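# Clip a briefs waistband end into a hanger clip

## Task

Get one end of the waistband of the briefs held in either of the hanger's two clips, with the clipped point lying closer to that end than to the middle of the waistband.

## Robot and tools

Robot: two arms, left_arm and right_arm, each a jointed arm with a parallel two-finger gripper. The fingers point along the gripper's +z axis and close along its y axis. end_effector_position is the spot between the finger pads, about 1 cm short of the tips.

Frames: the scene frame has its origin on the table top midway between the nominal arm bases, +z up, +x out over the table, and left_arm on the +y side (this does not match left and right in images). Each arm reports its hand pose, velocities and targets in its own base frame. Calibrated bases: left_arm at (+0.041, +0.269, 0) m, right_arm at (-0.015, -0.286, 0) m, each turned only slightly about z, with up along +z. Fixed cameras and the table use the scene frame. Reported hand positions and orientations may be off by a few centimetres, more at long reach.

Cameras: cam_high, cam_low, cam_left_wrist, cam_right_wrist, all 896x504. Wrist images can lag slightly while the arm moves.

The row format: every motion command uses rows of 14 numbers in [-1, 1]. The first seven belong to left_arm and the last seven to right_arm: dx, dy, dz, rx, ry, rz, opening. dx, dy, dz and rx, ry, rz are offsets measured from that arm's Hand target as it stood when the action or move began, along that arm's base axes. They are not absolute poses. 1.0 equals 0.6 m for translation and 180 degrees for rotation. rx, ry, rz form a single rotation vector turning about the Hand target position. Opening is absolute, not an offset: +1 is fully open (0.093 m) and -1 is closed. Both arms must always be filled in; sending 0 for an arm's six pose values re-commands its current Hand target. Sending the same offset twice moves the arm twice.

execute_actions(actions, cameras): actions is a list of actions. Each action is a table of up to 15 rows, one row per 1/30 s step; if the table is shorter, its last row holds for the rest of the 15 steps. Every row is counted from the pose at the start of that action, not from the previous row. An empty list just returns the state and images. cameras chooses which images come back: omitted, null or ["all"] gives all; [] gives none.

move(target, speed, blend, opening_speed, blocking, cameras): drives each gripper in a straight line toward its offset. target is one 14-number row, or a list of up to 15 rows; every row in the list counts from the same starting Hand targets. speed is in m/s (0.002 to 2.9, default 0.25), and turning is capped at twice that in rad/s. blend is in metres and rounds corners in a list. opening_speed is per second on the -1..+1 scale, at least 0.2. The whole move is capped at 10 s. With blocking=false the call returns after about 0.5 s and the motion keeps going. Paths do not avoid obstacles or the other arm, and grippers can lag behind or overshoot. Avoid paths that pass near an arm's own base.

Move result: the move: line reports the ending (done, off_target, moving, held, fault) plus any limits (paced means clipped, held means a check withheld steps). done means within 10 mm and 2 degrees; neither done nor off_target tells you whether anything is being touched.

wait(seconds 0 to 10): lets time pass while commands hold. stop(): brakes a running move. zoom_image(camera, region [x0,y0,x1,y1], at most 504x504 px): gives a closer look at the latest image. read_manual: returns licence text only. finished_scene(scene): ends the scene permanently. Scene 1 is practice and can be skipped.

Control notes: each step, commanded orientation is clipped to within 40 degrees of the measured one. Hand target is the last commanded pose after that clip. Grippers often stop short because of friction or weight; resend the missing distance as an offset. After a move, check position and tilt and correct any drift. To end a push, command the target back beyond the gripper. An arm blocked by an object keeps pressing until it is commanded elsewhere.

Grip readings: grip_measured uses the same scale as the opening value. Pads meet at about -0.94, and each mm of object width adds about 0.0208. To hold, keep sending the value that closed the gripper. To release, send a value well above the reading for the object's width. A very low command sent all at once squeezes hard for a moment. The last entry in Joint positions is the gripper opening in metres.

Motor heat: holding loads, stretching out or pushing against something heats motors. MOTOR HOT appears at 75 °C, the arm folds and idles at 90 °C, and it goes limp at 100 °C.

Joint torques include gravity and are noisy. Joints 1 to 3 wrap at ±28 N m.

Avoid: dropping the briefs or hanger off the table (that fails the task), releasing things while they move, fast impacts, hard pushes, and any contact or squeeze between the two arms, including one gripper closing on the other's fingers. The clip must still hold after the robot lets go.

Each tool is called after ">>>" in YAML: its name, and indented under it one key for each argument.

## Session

>>> execute_actions:
  actions: []

Scene clock: 0.00 s.
left_arm: end_effector_position=(+0.3974, +0.0263, +0.0636) grip_measured=+1.000 end_effector_quat_wxyz=(+0.540, -0.091, +0.834, +0.067) | right_arm: end_effector_position=(+0.4041, -0.0173, +0.0683) grip_measured=+1.000 end_effector_quat_wxyz=(+0.555, +0.067, +0.818, -0.132)
Joint positions: left_arm=[-0.036 1.667 0.423 0.81 -0.245 -0.098 0.093] | right_arm=[0.124 1.732 0.441 0.901 0.411 0.011 0.093]
Joint velocities: within noise
Joint torques (N m): no reading
Heat: left arm: 36 °C; right arm: 38 °C.
Hand target: left_arm +0.4009, +0.0267, +0.0715; +0.551, -0.095, +0.827, +0.066 | right_arm +0.4052, -0.0176, +0.0707; +0.558, +0.070, +0.817, -0.132
Tool commands: left_gripper/opening=+1.0 right_gripper/opening=+1.0
camera_calibration:
cam_left_wrist: T_world_to_cam=[[0.218086, -0.975925, 0.00291872, -0.0642753], [-0.748544, -0.169191, -0.641137, 0.378335], [0.626196, 0.137638, -0.767421, -0.119479], [0, 0, 0, 1]] pos_world=[0.372035, 0.017728, 0.151061]
cam_right_wrist: T_world_to_cam=[[-0.257325, -0.954969, 0.147707, 0.0809233], [-0.704619, 0.0808266, -0.704968, 0.37579], [0.661284, -0.285483, -0.693688, -0.141874], [0, 0, 0, 1]] pos_world=[0.379431, 0.00640283, 0.154551]

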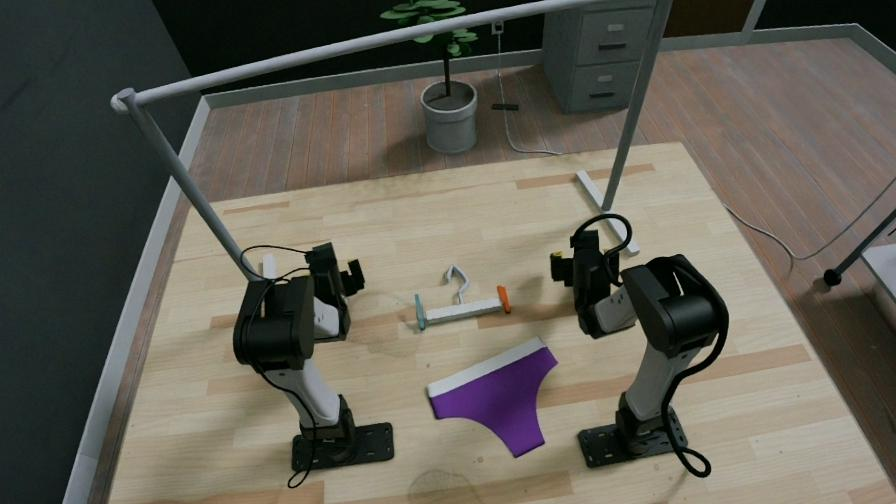

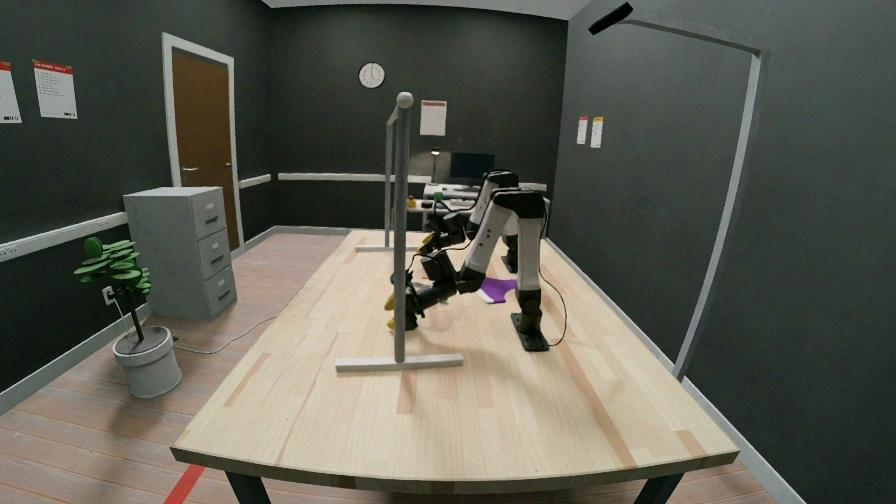

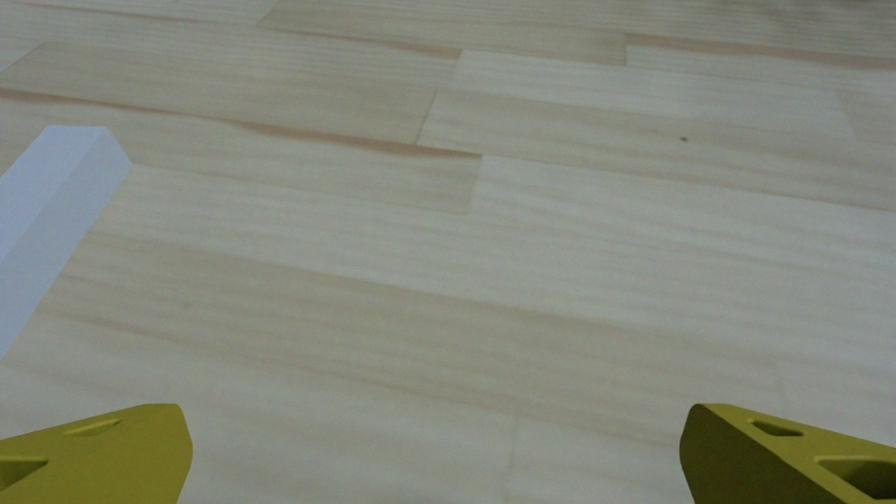

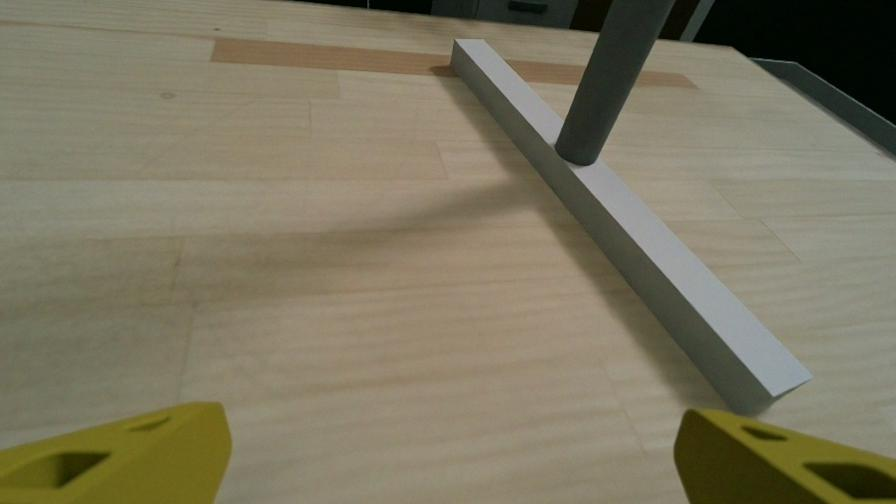

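>>> zoom_image:
  camera: "cam_high"
  region: [380, 240, 600, 480]

>>> zoom_image:
  camera: "cam_high"
  region: [400, 250, 530, 340]

Scaled by 2.100 from the camera's 896x504 image, which has a finer 1280x720 frame.

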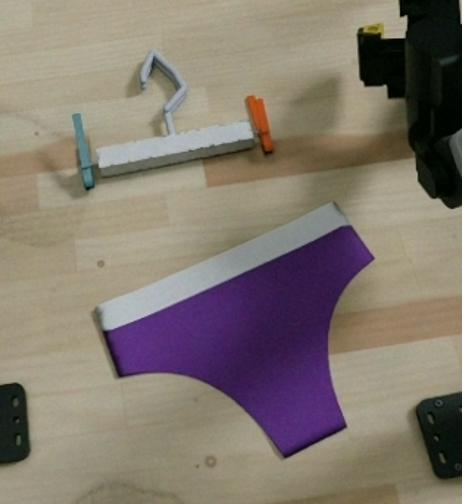

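Scaled by 3.877 from the camera's 896x504 image, which has a finer 1280x720 frame.

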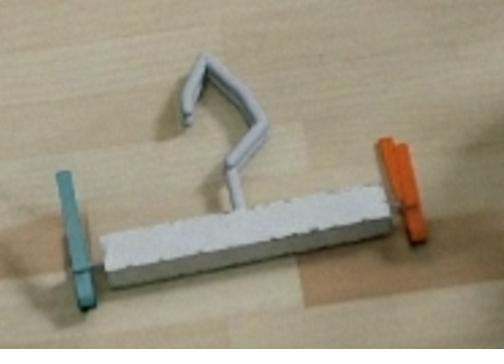

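>>> move:
  target:
    - [-0.07,-0.2,0.11,0.10,0.13,-0.19,1.0, -0.14,0.13,0.05,0.0206,0.1113,0.0757,1.0]
    - [-0.1948,-0.5645,0.0808,0.2513,0.3375,-0.4839,1.0, -0.2773,0.2625,0.0488,0.0412,0.2226,0.1513,1.0]
  speed: 0.25
  blend: 0.03
  cameras: ["cam_left_wrist", "cam_right_wrist"]

Scene clock: 94.77 s.
left_arm: end_effector_position=(+0.2844, -0.3069, +0.1194) grip_measured=+1.000 end_effector_quat_wxyz=(+0.001, +0.684, +0.730, +0.007) | right_arm: end_effector_position=(+0.2386, +0.1347, +0.0947) grip_measured=+1.000 end_effector_quat_wxyz=(+0.260, -0.136, +0.955, +0.028)
Joint positions: left_arm=[-0.829 2.165 2.042 -1.448 -0.015 0.677 0.093] | right_arm=[0.629 1.142 0.708 -0.638 0.188 0.297 0.093]
Joint velocities: within noise
Joint torques (N m): left_arm=[-0.18 -10.86 9.06 0.07 0.21 0.08] | right_arm=[0.47 -2.55 7.54 1.14 0 0.19]
Heat: left arm: 41 °C; right arm: 43 °C.
Hand target: left_arm +0.2840, -0.3120, +0.1200; +0.000, +0.689, +0.725, +0.000 | right_arm +0.2387, +0.1398, +0.0999; +0.256, -0.134, +0.957, +0.036
Off the commanded pose: left_arm 0.005 m, 1 deg | right_arm 0.007 m, 1 deg.
move: done
camera_calibration:
cam_left_wrist: T_world_to_cam=[[-0.997071, -0.0764825, 0.000623348, 0.25703], [-0.0681424, 0.891986, 0.446897, 0.27538], [-0.0347358, 0.445545, -0.894585, 0.337523], [0, 0, 0, 1]] pos_world=[0.286766, -0.376358, 0.178716]
cam_right_wrist: T_world_to_cam=[[0.278262, -0.960257, 0.0218549, 0.0644576], [-0.953715, -0.278924, -0.112381, 0.317371], [0.114011, 0.0104281, -0.993425, 0.148452], [0, 0, 0, 1]] pos_world=[0.26782, 0.14887, 0.181734]
Images, in order (width x height): cam_left_wrist 896x504, cam_right_wrist 896x504.

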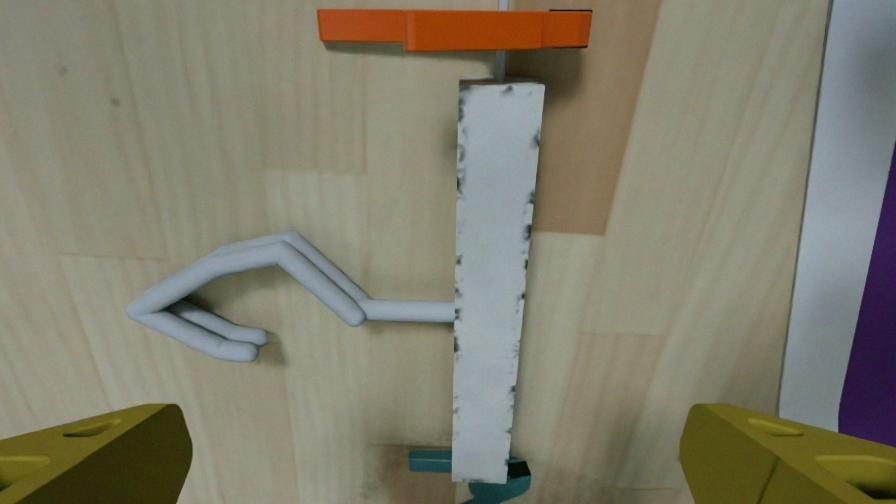

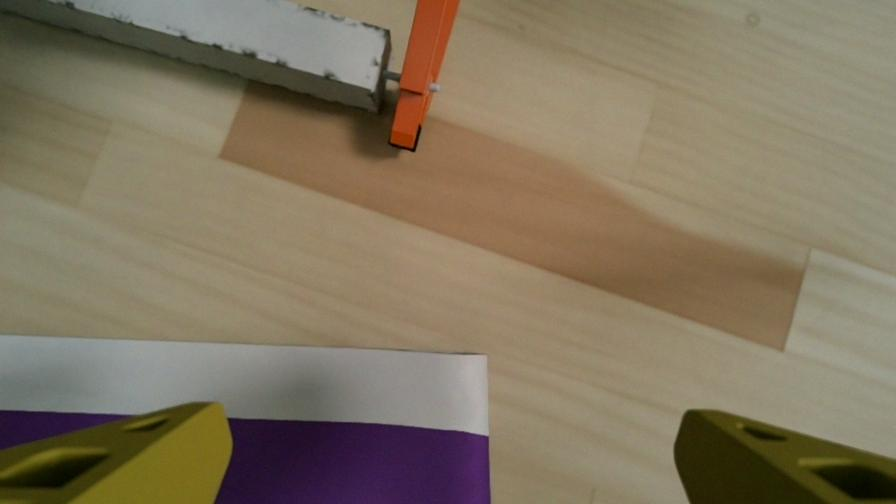

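>>> move:
  target: [0.0167,-0.0983,-0.0333,0,0,0.5128,-0.93, -0.0425,0.0612,-0.0748,0.0153,-0.0534,-0.0106,0.412]
  speed: 0.3
  cameras: ["cam_left_wrist", "cam_right_wrist"]

Scene clock: 148.67 s.
left_arm: end_effector_position=(+0.2965, -0.3657, +0.1009) grip_measured=-0.927 end_effector_quat_wxyz=(+0.008, -0.044, +0.999, -0.004) | right_arm: end_effector_position=(+0.2132, +0.1780, +0.0596) grip_measured=+0.414 end_effector_quat_wxyz=(+0.335, -0.121, +0.933, +0.047)
Joint positions: left_arm=[-0.893 2.442 2.442 -1.555 -0.008 -0.981 0.001] | right_arm=[0.937 1.164 0.497 -0.328 0.406 0.558 0.065]
Joint velocities: within noise
Joint torques (N m): left_arm=[-0.7 -12.74 8.91 0.11 0.12 -0.09] | right_arm=[0.42 -2.36 3.82 1.68 0.5 0.18]
Heat: left arm: 45 °C; right arm: 48 °C.
Hand target: left_arm +0.2939, -0.3710, +0.1000; +0.000, -0.046, +0.999, +0.000 | right_arm +0.2133, +0.1766, +0.0551; +0.340, -0.115, +0.933, +0.043
Off the commanded pose: left_arm 0.006 m, 1 deg | right_arm 0.005 m, 1 deg.
joint sent to its limit (left arm) — joint 4 (wrist pitch), lower limit. The joint targets still meet the commanded pose.
move: done
camera_calibration:
cam_left_wrist: T_world_to_cam=[[0.100215, -0.994755, 0.0204763, -0.398597], [-0.901415, -0.0820612, 0.425109, 0.230024], [-0.421199, -0.06106, -0.904911, 0.27801], [0, 0, 0, 1]] pos_world=[0.36439, -0.360655, 0.161951]
cam_right_wrist: T_world_to_cam=[[0.259341, -0.965784, -0.00191086, 0.12027], [-0.929989, -0.249195, -0.270227, 0.300364], [0.260504, 0.071858, -0.962795, 0.0720179], [0, 0, 0, 1]] pos_world=[0.229383, 0.185829, 0.150735]
Images, in order (width x height): cam_left_wrist 896x504, cam_right_wrist 896x504.

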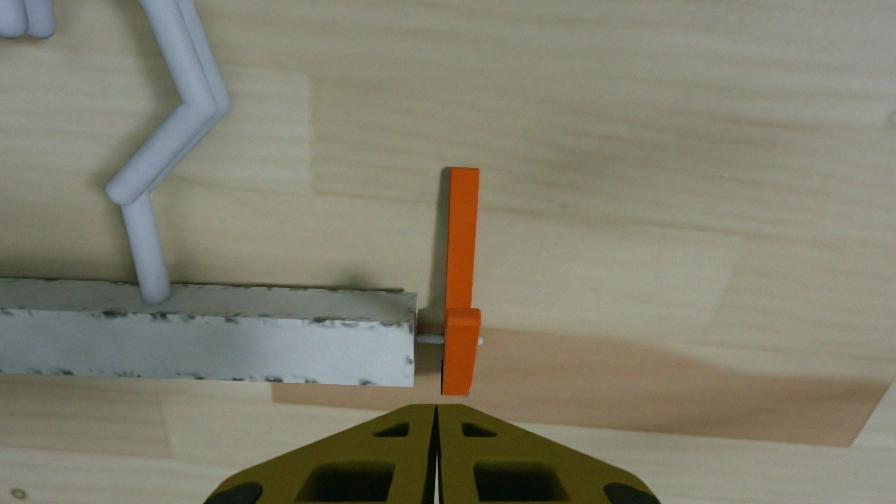

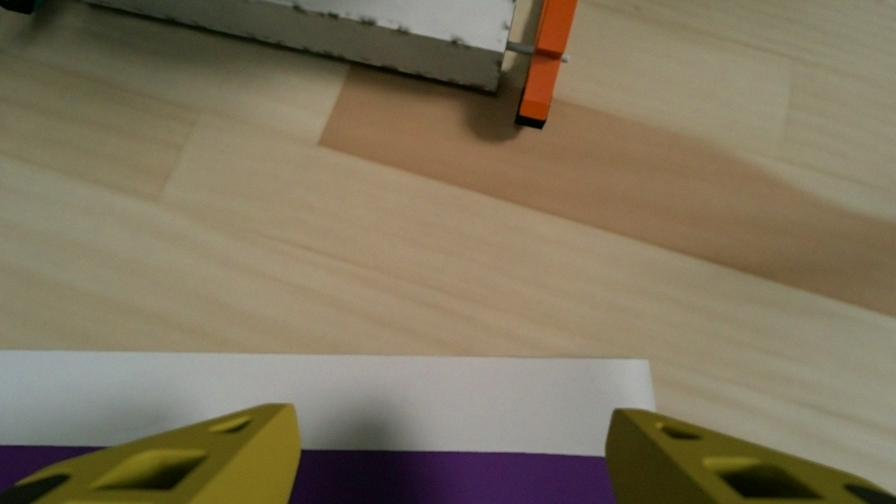

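>>> move:
  target: [-0.0127,-0.0147,-0.05,0,0,0,-0.93, 0,0,-0.0868,0,0,0,0.412]
  speed: 0.05
  cameras: ["cam_left_wrist", "cam_right_wrist"]

Scene clock: 164.40 s.
left_arm: end_effector_position=(+0.2891, -0.3744, +0.0822) grip_measured=-0.927 end_effector_quat_wxyz=(+0.006, -0.044, +0.999, -0.001) | right_arm: end_effector_position=(+0.2197, +0.1812, +0.0138) grip_measured=+0.414 end_effector_quat_wxyz=(+0.351, -0.112, +0.928, +0.050)
Joint positions: left_arm=[-0.916 2.442 2.366 -1.486 -0.008 -1.004 0.001] | right_arm=[0.937 1.343 0.364 0.014 0.428 0.561 0.065]
Joint velocities: within noise
Joint torques (N m): left_arm=[-0.68 -12.82 5.12 0.46 0.12 -0.11] | right_arm=[0.42 -2.33 2.71 1.55 0.26 0.16]
Heat: left arm: 49 °C; right arm: 45 °C.
Hand target: left_arm +0.2864, -0.3798, +0.0700; +0.000, -0.046, +0.999, +0.000 | right_arm +0.2133, +0.1765, +0.0030; +0.339, -0.115, +0.933, +0.043
Off the commanded pose: left_arm 0.014 m, 1 deg | right_arm 0.013 m, 2 deg.
move: off_target (left_arm, right_arm)
camera_calibration:
cam_left_wrist: T_world_to_cam=[[0.0996091, -0.994908, 0.0153344, -0.405571], [-0.899737, -0.0834782, 0.428374, 0.229341], [-0.424913, -0.0564669, -0.903471, 0.260186], [0, 0, 0, 1]] pos_world=[0.357302, -0.369669, 0.143046]
cam_right_wrist: T_world_to_cam=[[0.245586, -0.969336, -0.00872305, 0.125368], [-0.924445, -0.231486, -0.30301, 0.290737], [0.2917, 0.082479, -0.952947, 0.0170934], [0, 0, 0, 1]] pos_world=[0.232996, 0.187415, 0.105479]
Images, in order (width x height): cam_left_wrist 896x504, cam_right_wrist 896x504.

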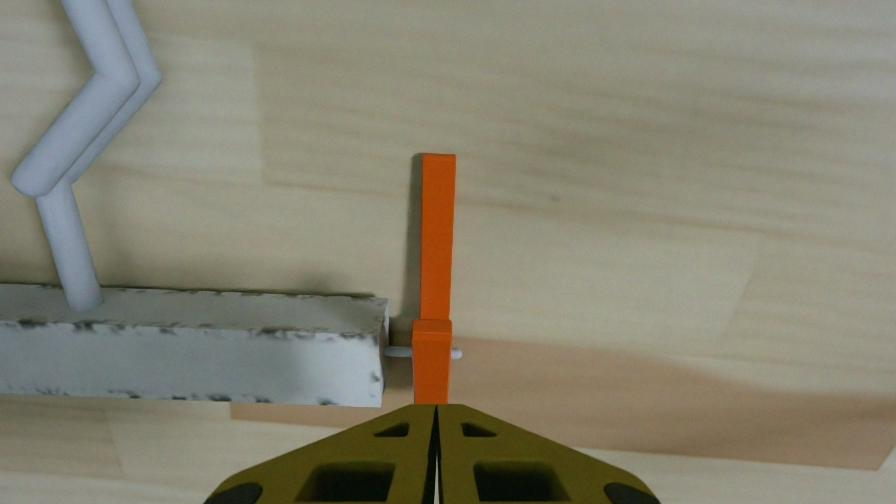

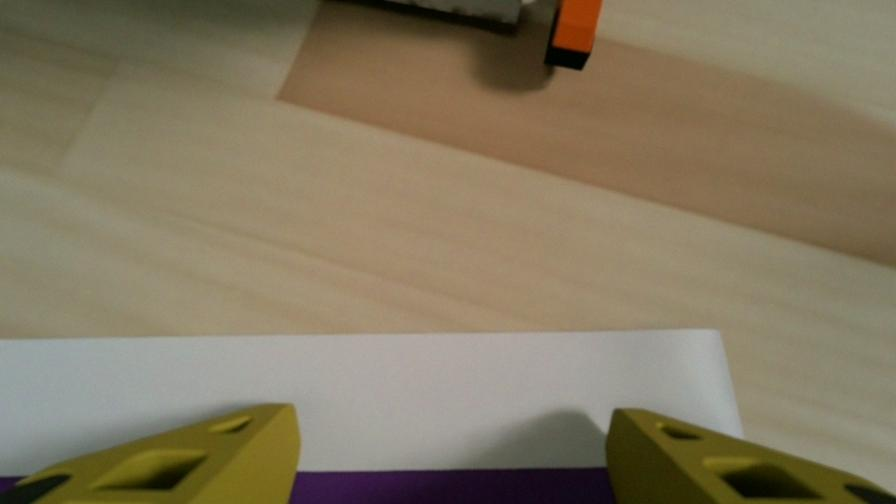

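>>> move:
  target:
    - [0,0,-0.0417,0,0,0,-0.93, 0.0317,0.0183,0,0,0,0,0.412]
    - [0.0033,0.0003,-0.0833,0,0,0,-0.93, 0.0617,0.035,0,0,0,0,0.412]
    - [0.005,0.0005,-0.1283,0,0,0,-0.93, 0.0933,0.0533,0,0,0,0,0.412]
  speed: 0.04
  cameras: ["cam_left_wrist", "cam_right_wrist"]

Scene clock: 172.67 s.
left_arm: end_effector_position=(+0.2924, -0.3726, +0.0489) grip_measured=-0.927 end_effector_quat_wxyz=(+0.027, -0.045, +0.999, -0.013) | right_arm: end_effector_position=(+0.2726, +0.2075, +0.0137) grip_measured=+0.414 end_effector_quat_wxyz=(+0.362, -0.100, +0.926, +0.044)
Joint positions: left_arm=[-0.916 2.367 2.097 -1.248 -0.03 -1.006 0.001] | right_arm=[0.845 1.581 0.539 0.118 0.405 0.494 0.065]
Joint velocities: within noise
Joint torques (N m): left_arm=[-0.16 -6.19 1.52 1.23 0.27 -0.05] | right_arm=[-0.84 -3.45 4.92 1.37 -0.15 -0.09]
Heat: left arm: 50 °C; right arm: 45 °C.
Hand target: left_arm +0.2894, -0.3794, -0.0070; +0.000, -0.046, +0.999, +0.000 | right_arm +0.2692, +0.2086, +0.0030; +0.339, -0.115, +0.933, +0.043
Off the commanded pose: left_arm 0.056 m, 3 deg | right_arm 0.011 m, 3 deg.
move: off_target (left_arm, right_arm)
camera_calibration:
cam_left_wrist: T_world_to_cam=[[0.100572, -0.994049, 0.0418503, -0.404912], [-0.917564, -0.0764064, 0.390178, 0.256392], [-0.384658, -0.0776411, -0.919788, 0.212648], [0, 0, 0, 1]] pos_world=[0.357775, -0.366403, 0.112499]
cam_right_wrist: T_world_to_cam=[[0.21815, -0.975907, -0.00389787, 0.146636], [-0.923432, -0.205125, -0.324341, 0.340238], [0.315728, 0.0743546, -0.945932, -0.00553644], [0, 0, 0, 1]] pos_world=[0.283946, 0.213306, 0.105688]
Images, in order (width x height): cam_left_wrist 896x504, cam_right_wrist 896x504.

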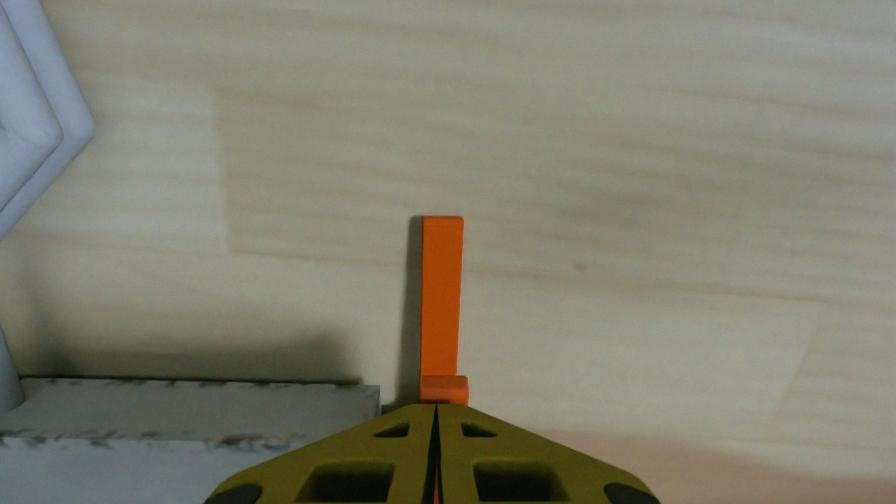

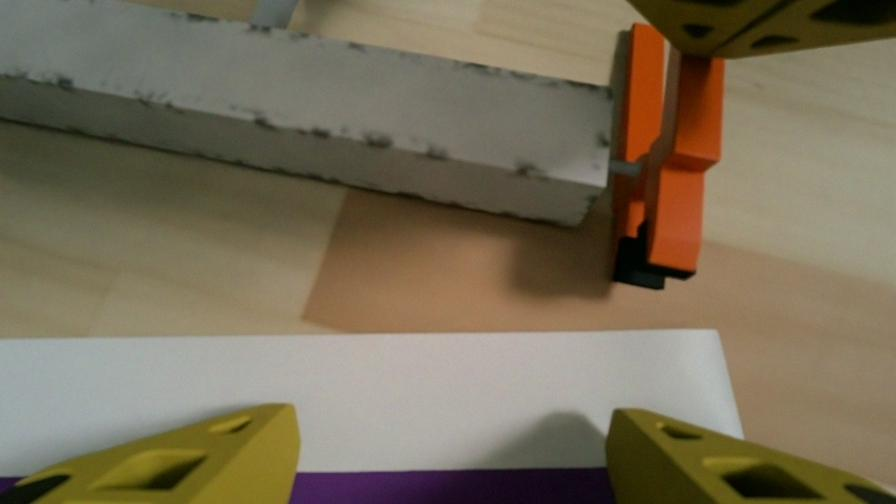

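>>> move:
  target: [0,0,0,0,0,0,-0.93, 0.0072,-0.0307,0,0,0,0,0.412]
  speed: 0.05
  cameras: ["cam_right_wrist"]

Scene clock: 193.83 s.
left_arm: end_effector_position=(+0.2920, -0.3718, +0.0492) grip_measured=-0.927 end_effector_quat_wxyz=(+0.030, -0.045, +0.998, -0.015) | right_arm: end_effector_position=(+0.2825, +0.2001, +0.0140) grip_measured=+0.414 end_effector_quat_wxyz=(+0.360, -0.108, +0.925, +0.052)
Joint positions: left_arm=[-0.916 2.355 2.077 -1.234 -0.031 -1.006 0.001] | right_arm=[0.782 1.577 0.531 0.149 0.346 0.428 0.065]
Joint velocities: within noise
Joint torques (N m): left_arm=[-0.16 -5.23 2.95 1.14 0.27 -0.05] | right_arm=[-1.11 -6.46 2.25 1.37 -0.04 -0.04]
Heat: left arm: 46 °C; right arm: 45 °C.
Hand target: left_arm +0.2893, -0.3795, -0.0071; +0.000, -0.046, +0.999, +0.000 | right_arm +0.2736, +0.1901, +0.0031; +0.340, -0.115, +0.933, +0.043
Off the commanded pose: left_arm 0.057 m, 4 deg | right_arm 0.017 m, 3 deg.
move: off_target (left_arm, right_arm)
camera_calibration:
cam_right_wrist: T_world_to_cam=[[0.238412, -0.971086, -0.0123226, 0.13073], [-0.920354, -0.22187, -0.32206, 0.350504], [0.310014, 0.0881242, -0.946639, -0.00896906], [0, 0, 0, 1]] pos_world=[0.294201, 0.205507, 0.106004]
Images, in order (width x height): cam_right_wrist 896x504.

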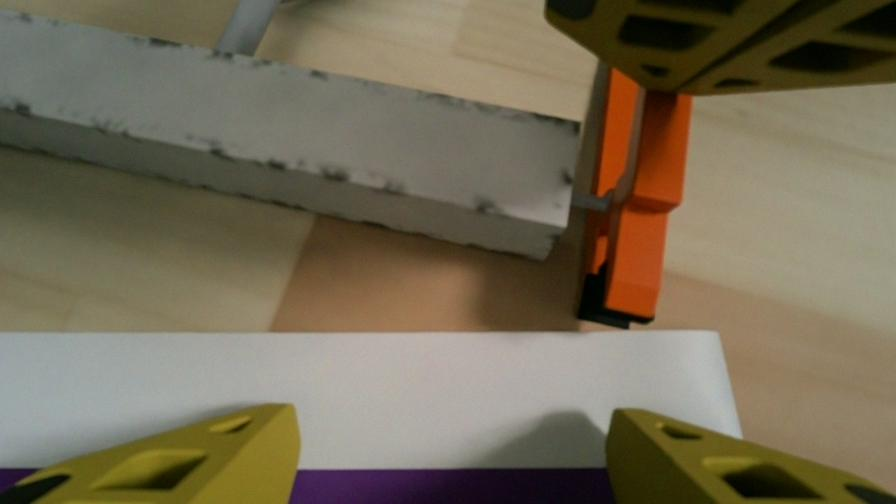

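>>> move:
  target:
    - [0,0,0,0,0,0,-0.93, 0.0148,0.0167,0.07,0,0,0,0.412]
    - [0,0,0,0,0,0,-0.93, -0.0172,-0.0495,0.0698,0.0141,-0.0537,0.0017,0.225]
  speed: [0.1,0.15]
  cameras: ["cam_right_wrist"]

Scene clock: 212.20 s.
left_arm: end_effector_position=(+0.2921, -0.3719, +0.0492) grip_measured=-0.927 end_effector_quat_wxyz=(+0.031, -0.045, +0.998, -0.017) | right_arm: end_effector_position=(+0.2782, +0.1965, +0.0162) grip_measured=+0.414 end_effector_quat_wxyz=(+0.353, -0.110, +0.928, +0.047)
Joint positions: left_arm=[-0.916 2.351 2.071 -1.228 -0.031 -1.006 0.001] | right_arm=[0.782 1.549 0.532 0.101 0.343 0.428 0.065]
Joint velocities: within noise
Joint torques (N m): left_arm=[-0.18 -5.6 2.56 1.1 0.28 -0.05] | right_arm=[-0.17 -5.61 4.3 1.65 0.28 0.07]
Heat: left arm: 44 °C; right arm: 43 °C.
Hand target: left_arm +0.2881, -0.3778, -0.0059; +0.000, -0.046, +0.999, +0.000 (not the last commanded pose) | right_arm +0.2790, +0.1967, +0.0165; +0.355, -0.108, +0.927, +0.048 (not the last commanded pose)
Tool commands: left_gripper/opening=-0.93 right_gripper/opening=+0.412
Off the commanded pose: left_arm 0.057 m, 4 deg | right_arm 0.048 m, 8 deg.
move: held (right_arm; a check stopped the path), off_target (left_arm; braked when a check withheld steps of right_arm); path passed 0 of 2 targets; target 2's new opening was not sent; limits=held
pose unreachable (right arm): on one or more control steps of this call, first in action 0 (counted from 0), this arm could not follow its commanded pose, so it was not sent that pose on those steps. It may still have moved: this result reports where it is.
cause: moving toward the commanded pose would bring a part of the arm too close to another arm (this arm's wrist camera and the left arm's wrist (the part past joint 5), along the way the arms are being sent, or toward where that arm still pushes).
camera_calibration:
cam_right_wrist: T_world_to_cam=[[0.240105, -0.970735, -0.00471116, 0.127565], [-0.924683, -0.227232, -0.305496, 0.348337], [0.295485, 0.0777075, -0.952182, 0.000898989], [0, 0, 0, 1]] pos_world=[0.291207, 0.202916, 0.107873]
Images, in order (width x height): cam_right_wrist 896x504.

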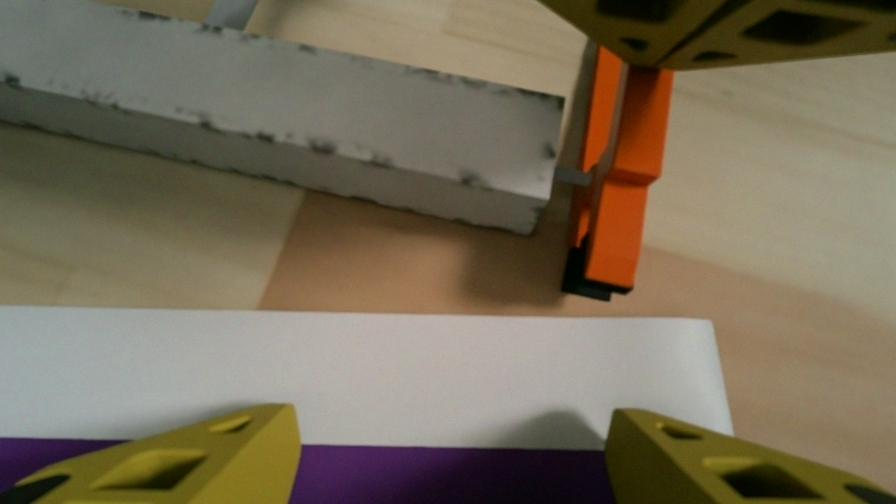

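>>> move:
  target:
    - [0,0,0,0,0,0,-0.93, -0.02,-0.01,0.035,0.003,-0.02,0.003,0.412]
    - [0,0,0,0,0,0,-0.93, -0.0262,-0.0605,0.0475,0.0071,-0.0440,0.006,0.225]
  speed: [0.1,0.15]
  cameras: ["cam_right_wrist"]

Scene clock: 220.03 s.
left_arm: end_effector_position=(+0.2920, -0.3717, +0.0494) grip_measured=-0.927 end_effector_quat_wxyz=(+0.032, -0.045, +0.998, -0.018) | right_arm: end_effector_position=(+0.2622, +0.1625, +0.0428) grip_measured=+0.227 end_effector_quat_wxyz=(+0.410, -0.116, +0.903, +0.052)
Joint positions: left_arm=[-0.916 2.346 2.063 -1.222 -0.031 -1.006 0.001] | right_arm=[0.752 1.279 0.35 0.144 0.368 0.343 0.056]
Joint velocities: within noise
Joint torques (N m): left_arm=[-0.16 -5.22 3.14 1.05 0.27 -0.06] | right_arm=[-0.79 -5.08 3.51 2.03 0.21 -0.07]
Heat: left arm: 43 °C; right arm: 42 °C.
Hand target: left_arm +0.2881, -0.3777, -0.0059; +0.000, -0.046, +0.999, +0.000 | right_arm +0.2633, +0.1604, +0.0450; +0.419, -0.116, +0.899, +0.054
Off the commanded pose: left_arm 0.056 m, 4 deg | right_arm 0.003 m, 1 deg.
move: off_target (left_arm)
camera_calibration:
cam_right_wrist: T_world_to_cam=[[0.253163, -0.967403, 0.00623903, 0.0941274], [-0.877047, -0.23223, -0.420545, 0.327189], [0.408286, 0.100995, -0.90725, -0.00161099], [0, 0, 0, 1]] pos_world=[0.263788, 0.167205, 0.135549]
Images, in order (width x height): cam_right_wrist 896x504.

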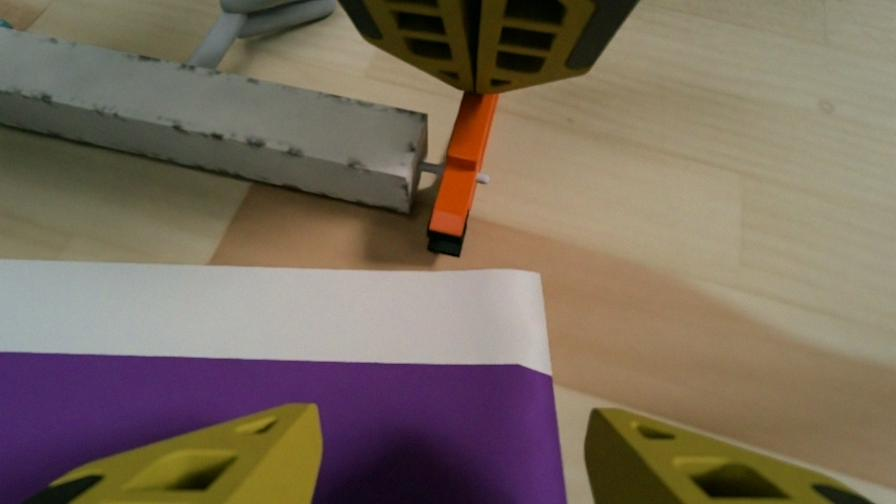

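>>> move:
  target:
    - [0,0,0,0,0,0,-0.93, 0.0153,0.0007,-0.035,0,0,0,0.225]
    - [0,0,0,0,0,0,-0.93, -0.0008,-0.0035,-0.07,0,0,0,0.225]
    - [0,0,0,0,0,0,-0.93, -0.0137,-0.0068,-0.07,0,0,0,0.225]
  speed: [0.1,0.05,0.05]
  cameras: ["cam_right_wrist"]

Scene clock: 236.30 s.
left_arm: end_effector_position=(+0.2919, -0.3716, +0.0494) grip_measured=-0.927 end_effector_quat_wxyz=(+0.032, -0.045, +0.998, -0.018) | right_arm: end_effector_position=(+0.2660, +0.1606, +0.0138) grip_measured=+0.227 end_effector_quat_wxyz=(+0.436, -0.106, +0.891, +0.060)
Joint positions: left_arm=[-0.916 2.345 2.06 -1.221 -0.031 -1.006 0.001] | right_arm=[0.746 1.465 0.238 0.506 0.382 0.334 0.056]
Joint velocities: within noise
Joint torques (N m): left_arm=[-0.14 -5.14 3.33 1.04 0.28 -0.05] | right_arm=[0.73 -4.38 1.99 1.59 0.16 0.13]
Heat: left arm: 43 °C; right arm: 42 °C.
Hand target: left_arm +0.2881, -0.3778, -0.0059; +0.000, -0.046, +0.999, +0.000 | right_arm +0.2551, +0.1563, +0.0030; +0.419, -0.116, +0.899, +0.054
Off the commanded pose: left_arm 0.056 m, 4 deg | right_arm 0.016 m, 3 deg.
move: off_target (left_arm, right_arm)
camera_calibration:
cam_right_wrist: T_world_to_cam=[[0.243281, -0.969914, -0.0090229, 0.0946744], [-0.854619, -0.209944, -0.474921, 0.309099], [0.458738, 0.12325, -0.879982, -0.0467337], [0, 0, 0, 1]] pos_world=[0.262568, 0.162479, 0.106527]
Images, in order (width x height): cam_right_wrist 896x504.

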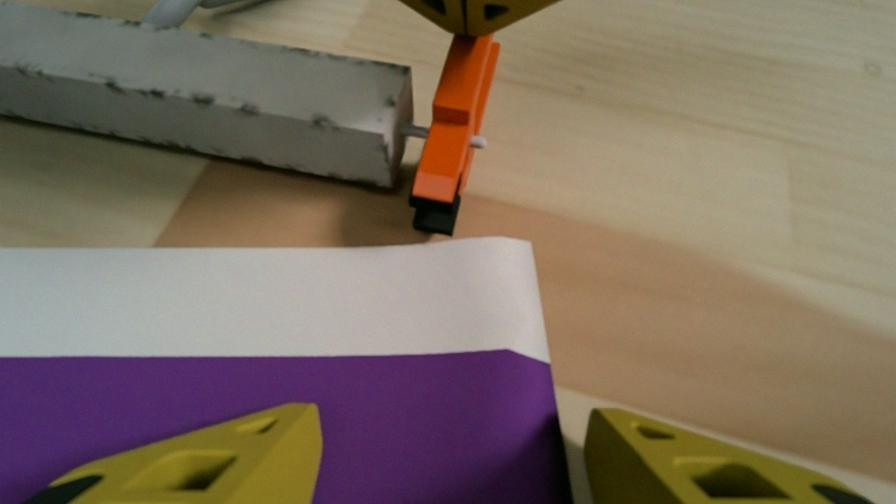

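>>> move:
  target: [0,0,0,0,0,0,-0.93,0,0,0,0,0,0,0.09]
  speed: 0.03
  opening_speed: 0.3
  cameras: ["cam_right_wrist"]

Scene clock: 253.37 s.
left_arm: end_effector_position=(+0.2919, -0.3716, +0.0494) grip_measured=-0.927 end_effector_quat_wxyz=(+0.032, -0.045, +0.998, -0.018) | right_arm: end_effector_position=(+0.2652, +0.1622, +0.0138) grip_measured=+0.092 end_effector_quat_wxyz=(+0.436, -0.109, +0.891, +0.063)
Joint positions: left_arm=[-0.916 2.345 2.06 -1.221 -0.031 -1.006 0.001] | right_arm=[0.75 1.465 0.238 0.508 0.378 0.334 0.05]
Joint velocities: within noise
Joint torques (N m): left_arm=[-0.16 -5.11 3.34 1.04 0.27 -0.05] | right_arm=[0.49 -4.41 2.02 1.59 0.17 0.14]
Heat: left arm: 42 °C; right arm: 42 °C.
Hand target: left_arm +0.2881, -0.3778, -0.0059; +0.000, -0.046, +0.999, +0.000 | right_arm +0.2550, +0.1563, +0.0029; +0.419, -0.116, +0.899, +0.054
Off the commanded pose: left_arm 0.056 m, 4 deg | right_arm 0.016 m, 3 deg.
move: off_target (left_arm, right_arm)
camera_calibration:
cam_right_wrist: T_world_to_cam=[[0.249546, -0.968296, -0.0113723, 0.094575], [-0.853518, -0.214388, -0.474916, 0.309139], [0.457422, 0.12822, -0.879958, -0.0470004], [0, 0, 0, 1]] pos_world=[0.261754, 0.163879, 0.106532]
Images, in order (width x height): cam_right_wrist 896x504.

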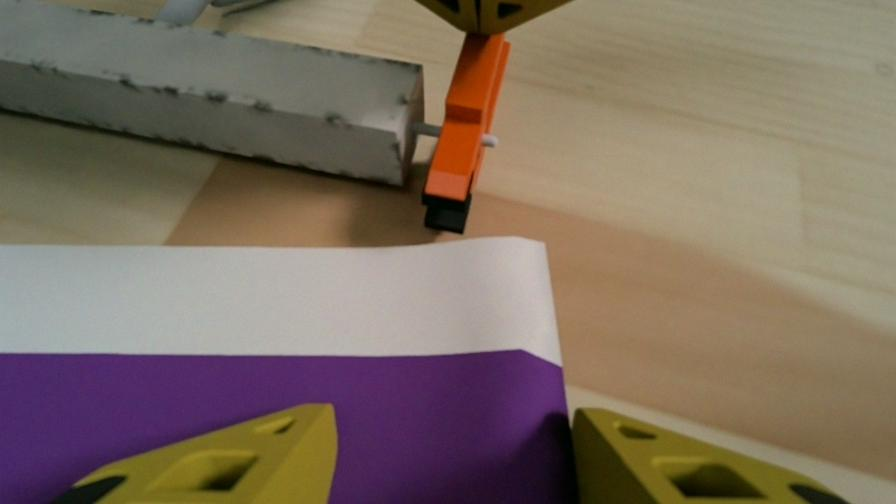

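>>> zoom_image:
  camera: "cam_right_wrist"
  region: [300, 150, 640, 440]

Scaled by 1.482 from the camera's 896x504 image, which has a finer 1280x720 frame.

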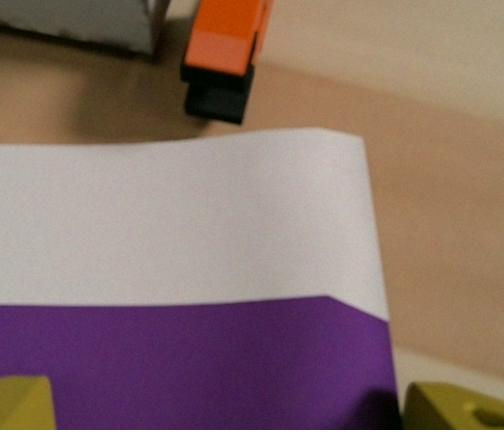

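>>> move:
  target: [0,0,0,0,0,0,-0.93,0,0,0,0,0,0,0.0]
  speed: 0.03
  opening_speed: 0.3
  cameras: ["cam_right_wrist"]

>>> zoom_image:
  camera: "cam_right_wrist"
  region: [300, 150, 640, 440]

Scene clock: 260.03 s.
left_arm: end_effector_position=(+0.2919, -0.3716, +0.0494) grip_measured=-0.927 end_effector_quat_wxyz=(+0.032, -0.045, +0.998, -0.018) | right_arm: end_effector_position=(+0.2652, +0.1622, +0.0138) grip_measured=+0.002 end_effector_quat_wxyz=(+0.436, -0.109, +0.891, +0.063)
Joint positions: left_arm=[-0.916 2.345 2.06 -1.221 -0.031 -1.006 0.001] | right_arm=[0.75 1.465 0.238 0.508 0.378 0.334 0.045]
Joint velocities: within noise
Joint torques (N m): left_arm=[-0.16 -5.11 3.33 1.04 0.28 -0.05] | right_arm=[0.47 -4.41 1.99 1.59 0.16 0.13]
Heat: left arm: 41 °C; right arm: 42 °C.
Hand target: left_arm +0.2881, -0.3778, -0.0059; +0.000, -0.046, +0.999, +0.000 | right_arm +0.2550, +0.1563, +0.0029; +0.419, -0.116, +0.899, +0.054
Off the commanded pose: left_arm 0.056 m, 4 deg | right_arm 0.016 m, 3 deg.
move: off_target (left_arm, right_arm)
camera_calibration:
cam_right_wrist: T_world_to_cam=[[0.249546, -0.968296, -0.0113723, 0.094575], [-0.853518, -0.214388, -0.474916, 0.309139], [0.457422, 0.12822, -0.879958, -0.0470004], [0, 0, 0, 1]] pos_world=[0.261754, 0.163879, 0.106532]
Images, in order (width x height): cam_right_wrist 896x504.

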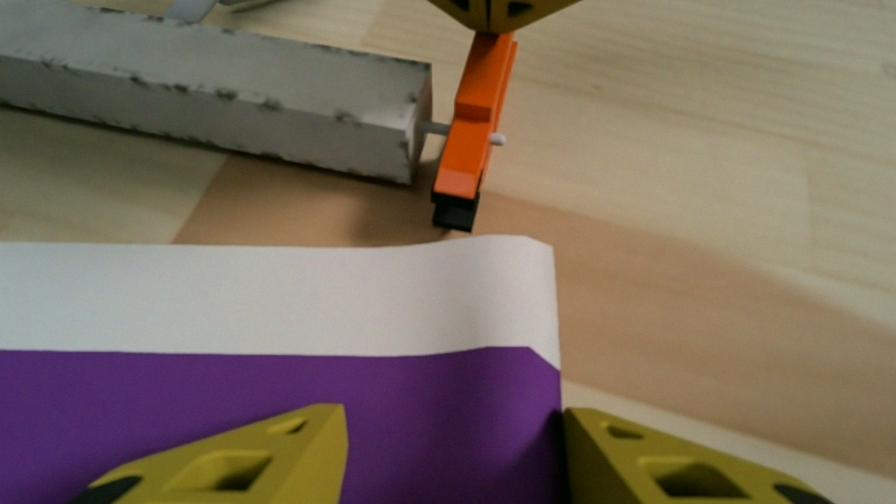

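Scaled by 1.482 from the camera's 896x504 image, which has a finer 1280x720 frame.

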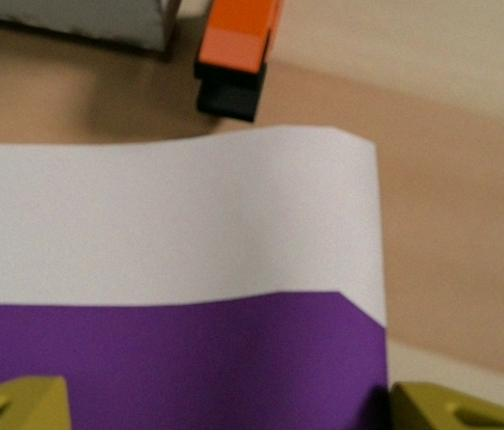

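>>> move:
  target: [0,0,0,0,0,0,-0.93,0,0,0,0,0,0,-0.09]
  speed: 0.03
  opening_speed: 0.3
  cameras: ["cam_right_wrist"]

>>> zoom_image:
  camera: "cam_right_wrist"
  region: [300, 150, 640, 440]

Scene clock: 266.47 s.
left_arm: end_effector_position=(+0.2919, -0.3716, +0.0494) grip_measured=-0.927 end_effector_quat_wxyz=(+0.032, -0.045, +0.998, -0.018) | right_arm: end_effector_position=(+0.2652, +0.1622, +0.0138) grip_measured=-0.088 end_effector_quat_wxyz=(+0.436, -0.109, +0.891, +0.063)
Joint positions: left_arm=[-0.916 2.345 2.06 -1.221 -0.031 -1.006 0.001] | right_arm=[0.75 1.465 0.238 0.508 0.378 0.334 0.041]
Joint velocities: within noise
Joint torques (N m): left_arm=[-0.14 -5.14 3.37 1.04 0.27 -0.05] | right_arm=[0.43 -4.48 1.98 1.6 0.17 0.13]
Heat: left arm: 41 °C; right arm: 42 °C.
Hand target: left_arm +0.2881, -0.3778, -0.0059; +0.000, -0.046, +0.999, +0.000 | right_arm +0.2550, +0.1563, +0.0029; +0.419, -0.116, +0.899, +0.054
Off the commanded pose: left_arm 0.056 m, 4 deg | right_arm 0.016 m, 3 deg.
move: off_target (left_arm, right_arm)
camera_calibration:
cam_right_wrist: T_world_to_cam=[[0.249546, -0.968296, -0.0113723, 0.094575], [-0.853518, -0.214388, -0.474916, 0.309139], [0.457422, 0.12822, -0.879958, -0.0470004], [0, 0, 0, 1]] pos_world=[0.261754, 0.163879, 0.106532]
Images, in order (width x height): cam_right_wrist 896x504.

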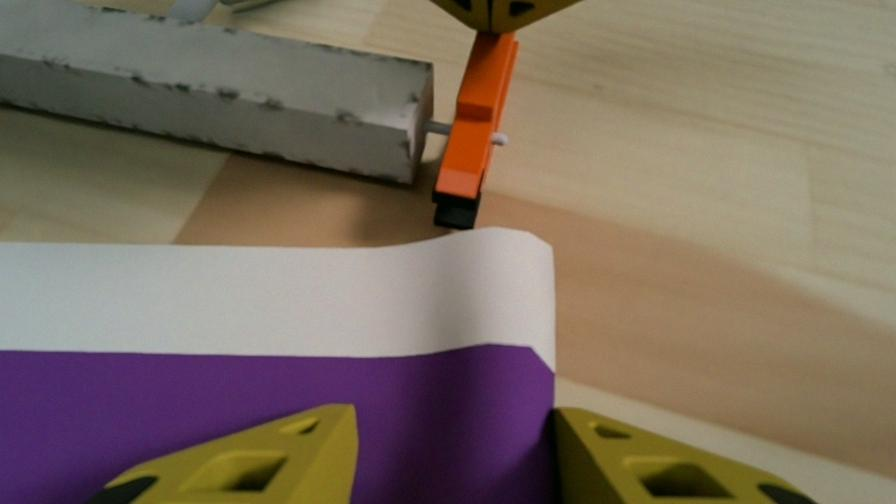

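Scaled by 1.482 from the camera's 896x504 image, which has a finer 1280x720 frame.

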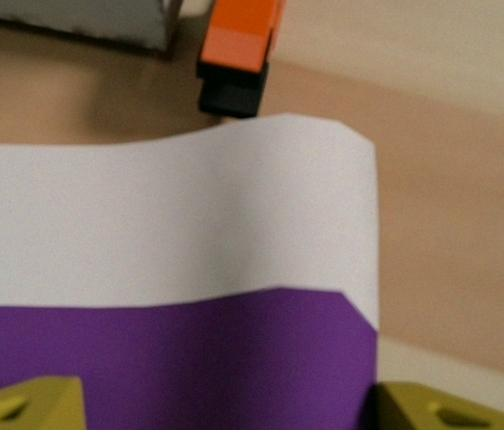

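>>> move:
  target: [0,0,0,0,0,0,-0.93,0.0200,0.0142,0,0,0,0,-0.09]
  speed: 0.03
  cameras: ["cam_right_wrist"]

>>> zoom_image:
  camera: "cam_right_wrist"
  region: [300, 150, 640, 440]

Scene clock: 294.23 s.
left_arm: end_effector_position=(+0.2919, -0.3716, +0.0494) grip_measured=-0.927 end_effector_quat_wxyz=(+0.032, -0.045, +0.998, -0.018) | right_arm: end_effector_position=(+0.2700, +0.1667, +0.0132) grip_measured=-0.088 end_effector_quat_wxyz=(+0.438, -0.108, +0.890, +0.064)
Joint positions: left_arm=[-0.916 2.345 2.06 -1.221 -0.031 -1.006 0.001] | right_arm=[0.75 1.5 0.257 0.528 0.378 0.334 0.041]
Joint velocities: within noise
Joint torques (N m): left_arm=[-0.2 -5.14 3.33 1.04 0.28 -0.05] | right_arm=[-0.28 -2.41 4.3 1.5 0.09 0.06]
Heat: left arm: 41 °C; right arm: 42 °C.
Hand target: left_arm +0.2881, -0.3778, -0.0059; +0.000, -0.046, +0.999, +0.000 | right_arm +0.2670, +0.1649, +0.0030; +0.419, -0.116, +0.899, +0.054
Off the commanded pose: left_arm 0.056 m, 4 deg | right_arm 0.011 m, 3 deg.
move: off_target (left_arm, right_arm)
camera_calibration:
cam_right_wrist: T_world_to_cam=[[0.249536, -0.968272, -0.0134508, 0.0977039], [-0.852023, -0.212934, -0.478243, 0.313391], [0.460205, 0.130799, -0.878124, -0.0515325], [0, 0, 0, 1]] pos_world=[0.266351, 0.168076, 0.10594]
Images, in order (width x height): cam_right_wrist 896x504.

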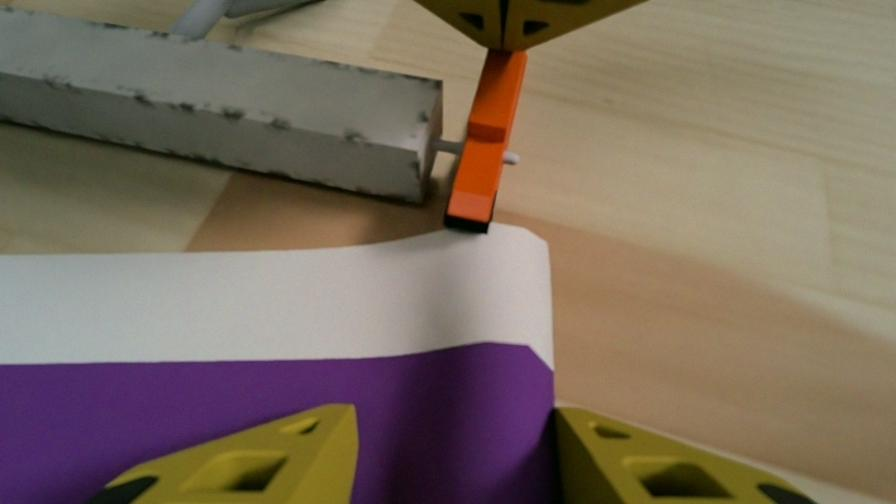

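Scaled by 1.482 from the camera's 896x504 image, which has a finer 1280x720 frame.

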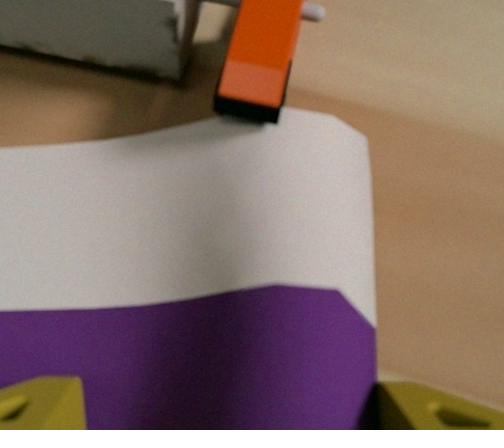

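>>> move:
  target: [0,0,0,0,0,0,-0.93,0.0120,0.0060,0,0,0,0,-0.09]
  speed: 0.03
  cameras: ["cam_right_wrist"]

>>> zoom_image:
  camera: "cam_right_wrist"
  region: [300, 150, 640, 440]

Scene clock: 299.10 s.
left_arm: end_effector_position=(+0.2919, -0.3716, +0.0494) grip_measured=-0.927 end_effector_quat_wxyz=(+0.032, -0.045, +0.998, -0.018) | right_arm: end_effector_position=(+0.2762, +0.1707, +0.0133) grip_measured=-0.088 end_effector_quat_wxyz=(+0.438, -0.106, +0.890, +0.063)
Joint positions: left_arm=[-0.916 2.345 2.06 -1.221 -0.031 -1.006 0.001] | right_arm=[0.746 1.531 0.285 0.533 0.378 0.334 0.041]
Joint velocities: within noise
Joint torques (N m): left_arm=[-0.16 -5.12 3.36 1.03 0.28 -0.05] | right_arm=[-0.9 -2.7 4.36 1.51 -0.01 0]
Heat: left arm: 40 °C; right arm: 42 °C.
Hand target: left_arm +0.2881, -0.3778, -0.0059; +0.000, -0.046, +0.999, +0.000 | right_arm +0.2743, +0.1684, +0.0029; +0.419, -0.116, +0.899, +0.054
Off the commanded pose: left_arm 0.056 m, 4 deg | right_arm 0.011 m, 3 deg.
move: off_target (left_arm, right_arm)
camera_calibration:
cam_right_wrist: T_world_to_cam=[[0.245526, -0.969292, -0.013789, 0.101357], [-0.852604, -0.209156, -0.478874, 0.319071], [0.461284, 0.129332, -0.877775, -0.0548565], [0, 0, 0, 1]] pos_world=[0.27246, 0.172075, 0.106041]
Images, in order (width x height): cam_right_wrist 896x504.

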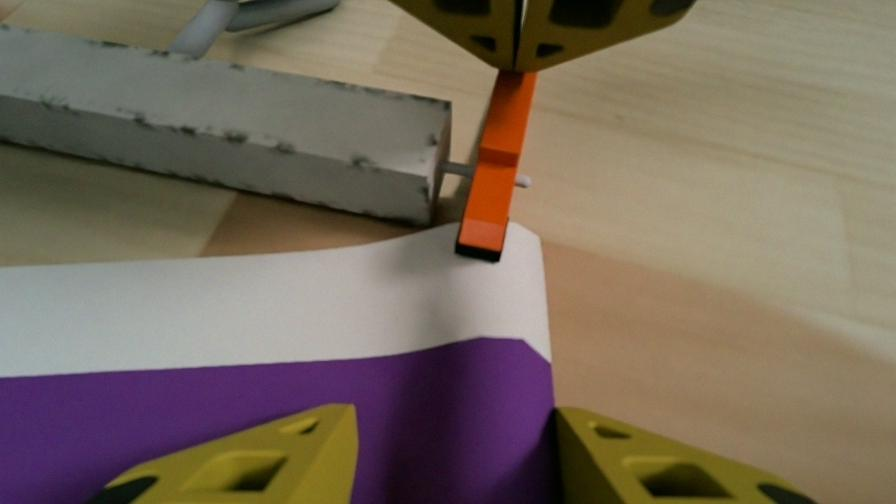

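Scaled by 1.482 from the camera's 896x504 image, which has a finer 1280x720 frame.

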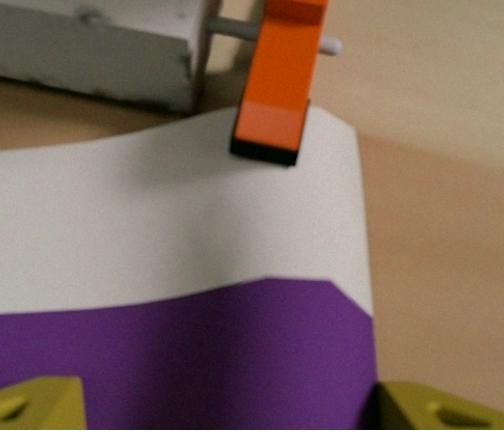

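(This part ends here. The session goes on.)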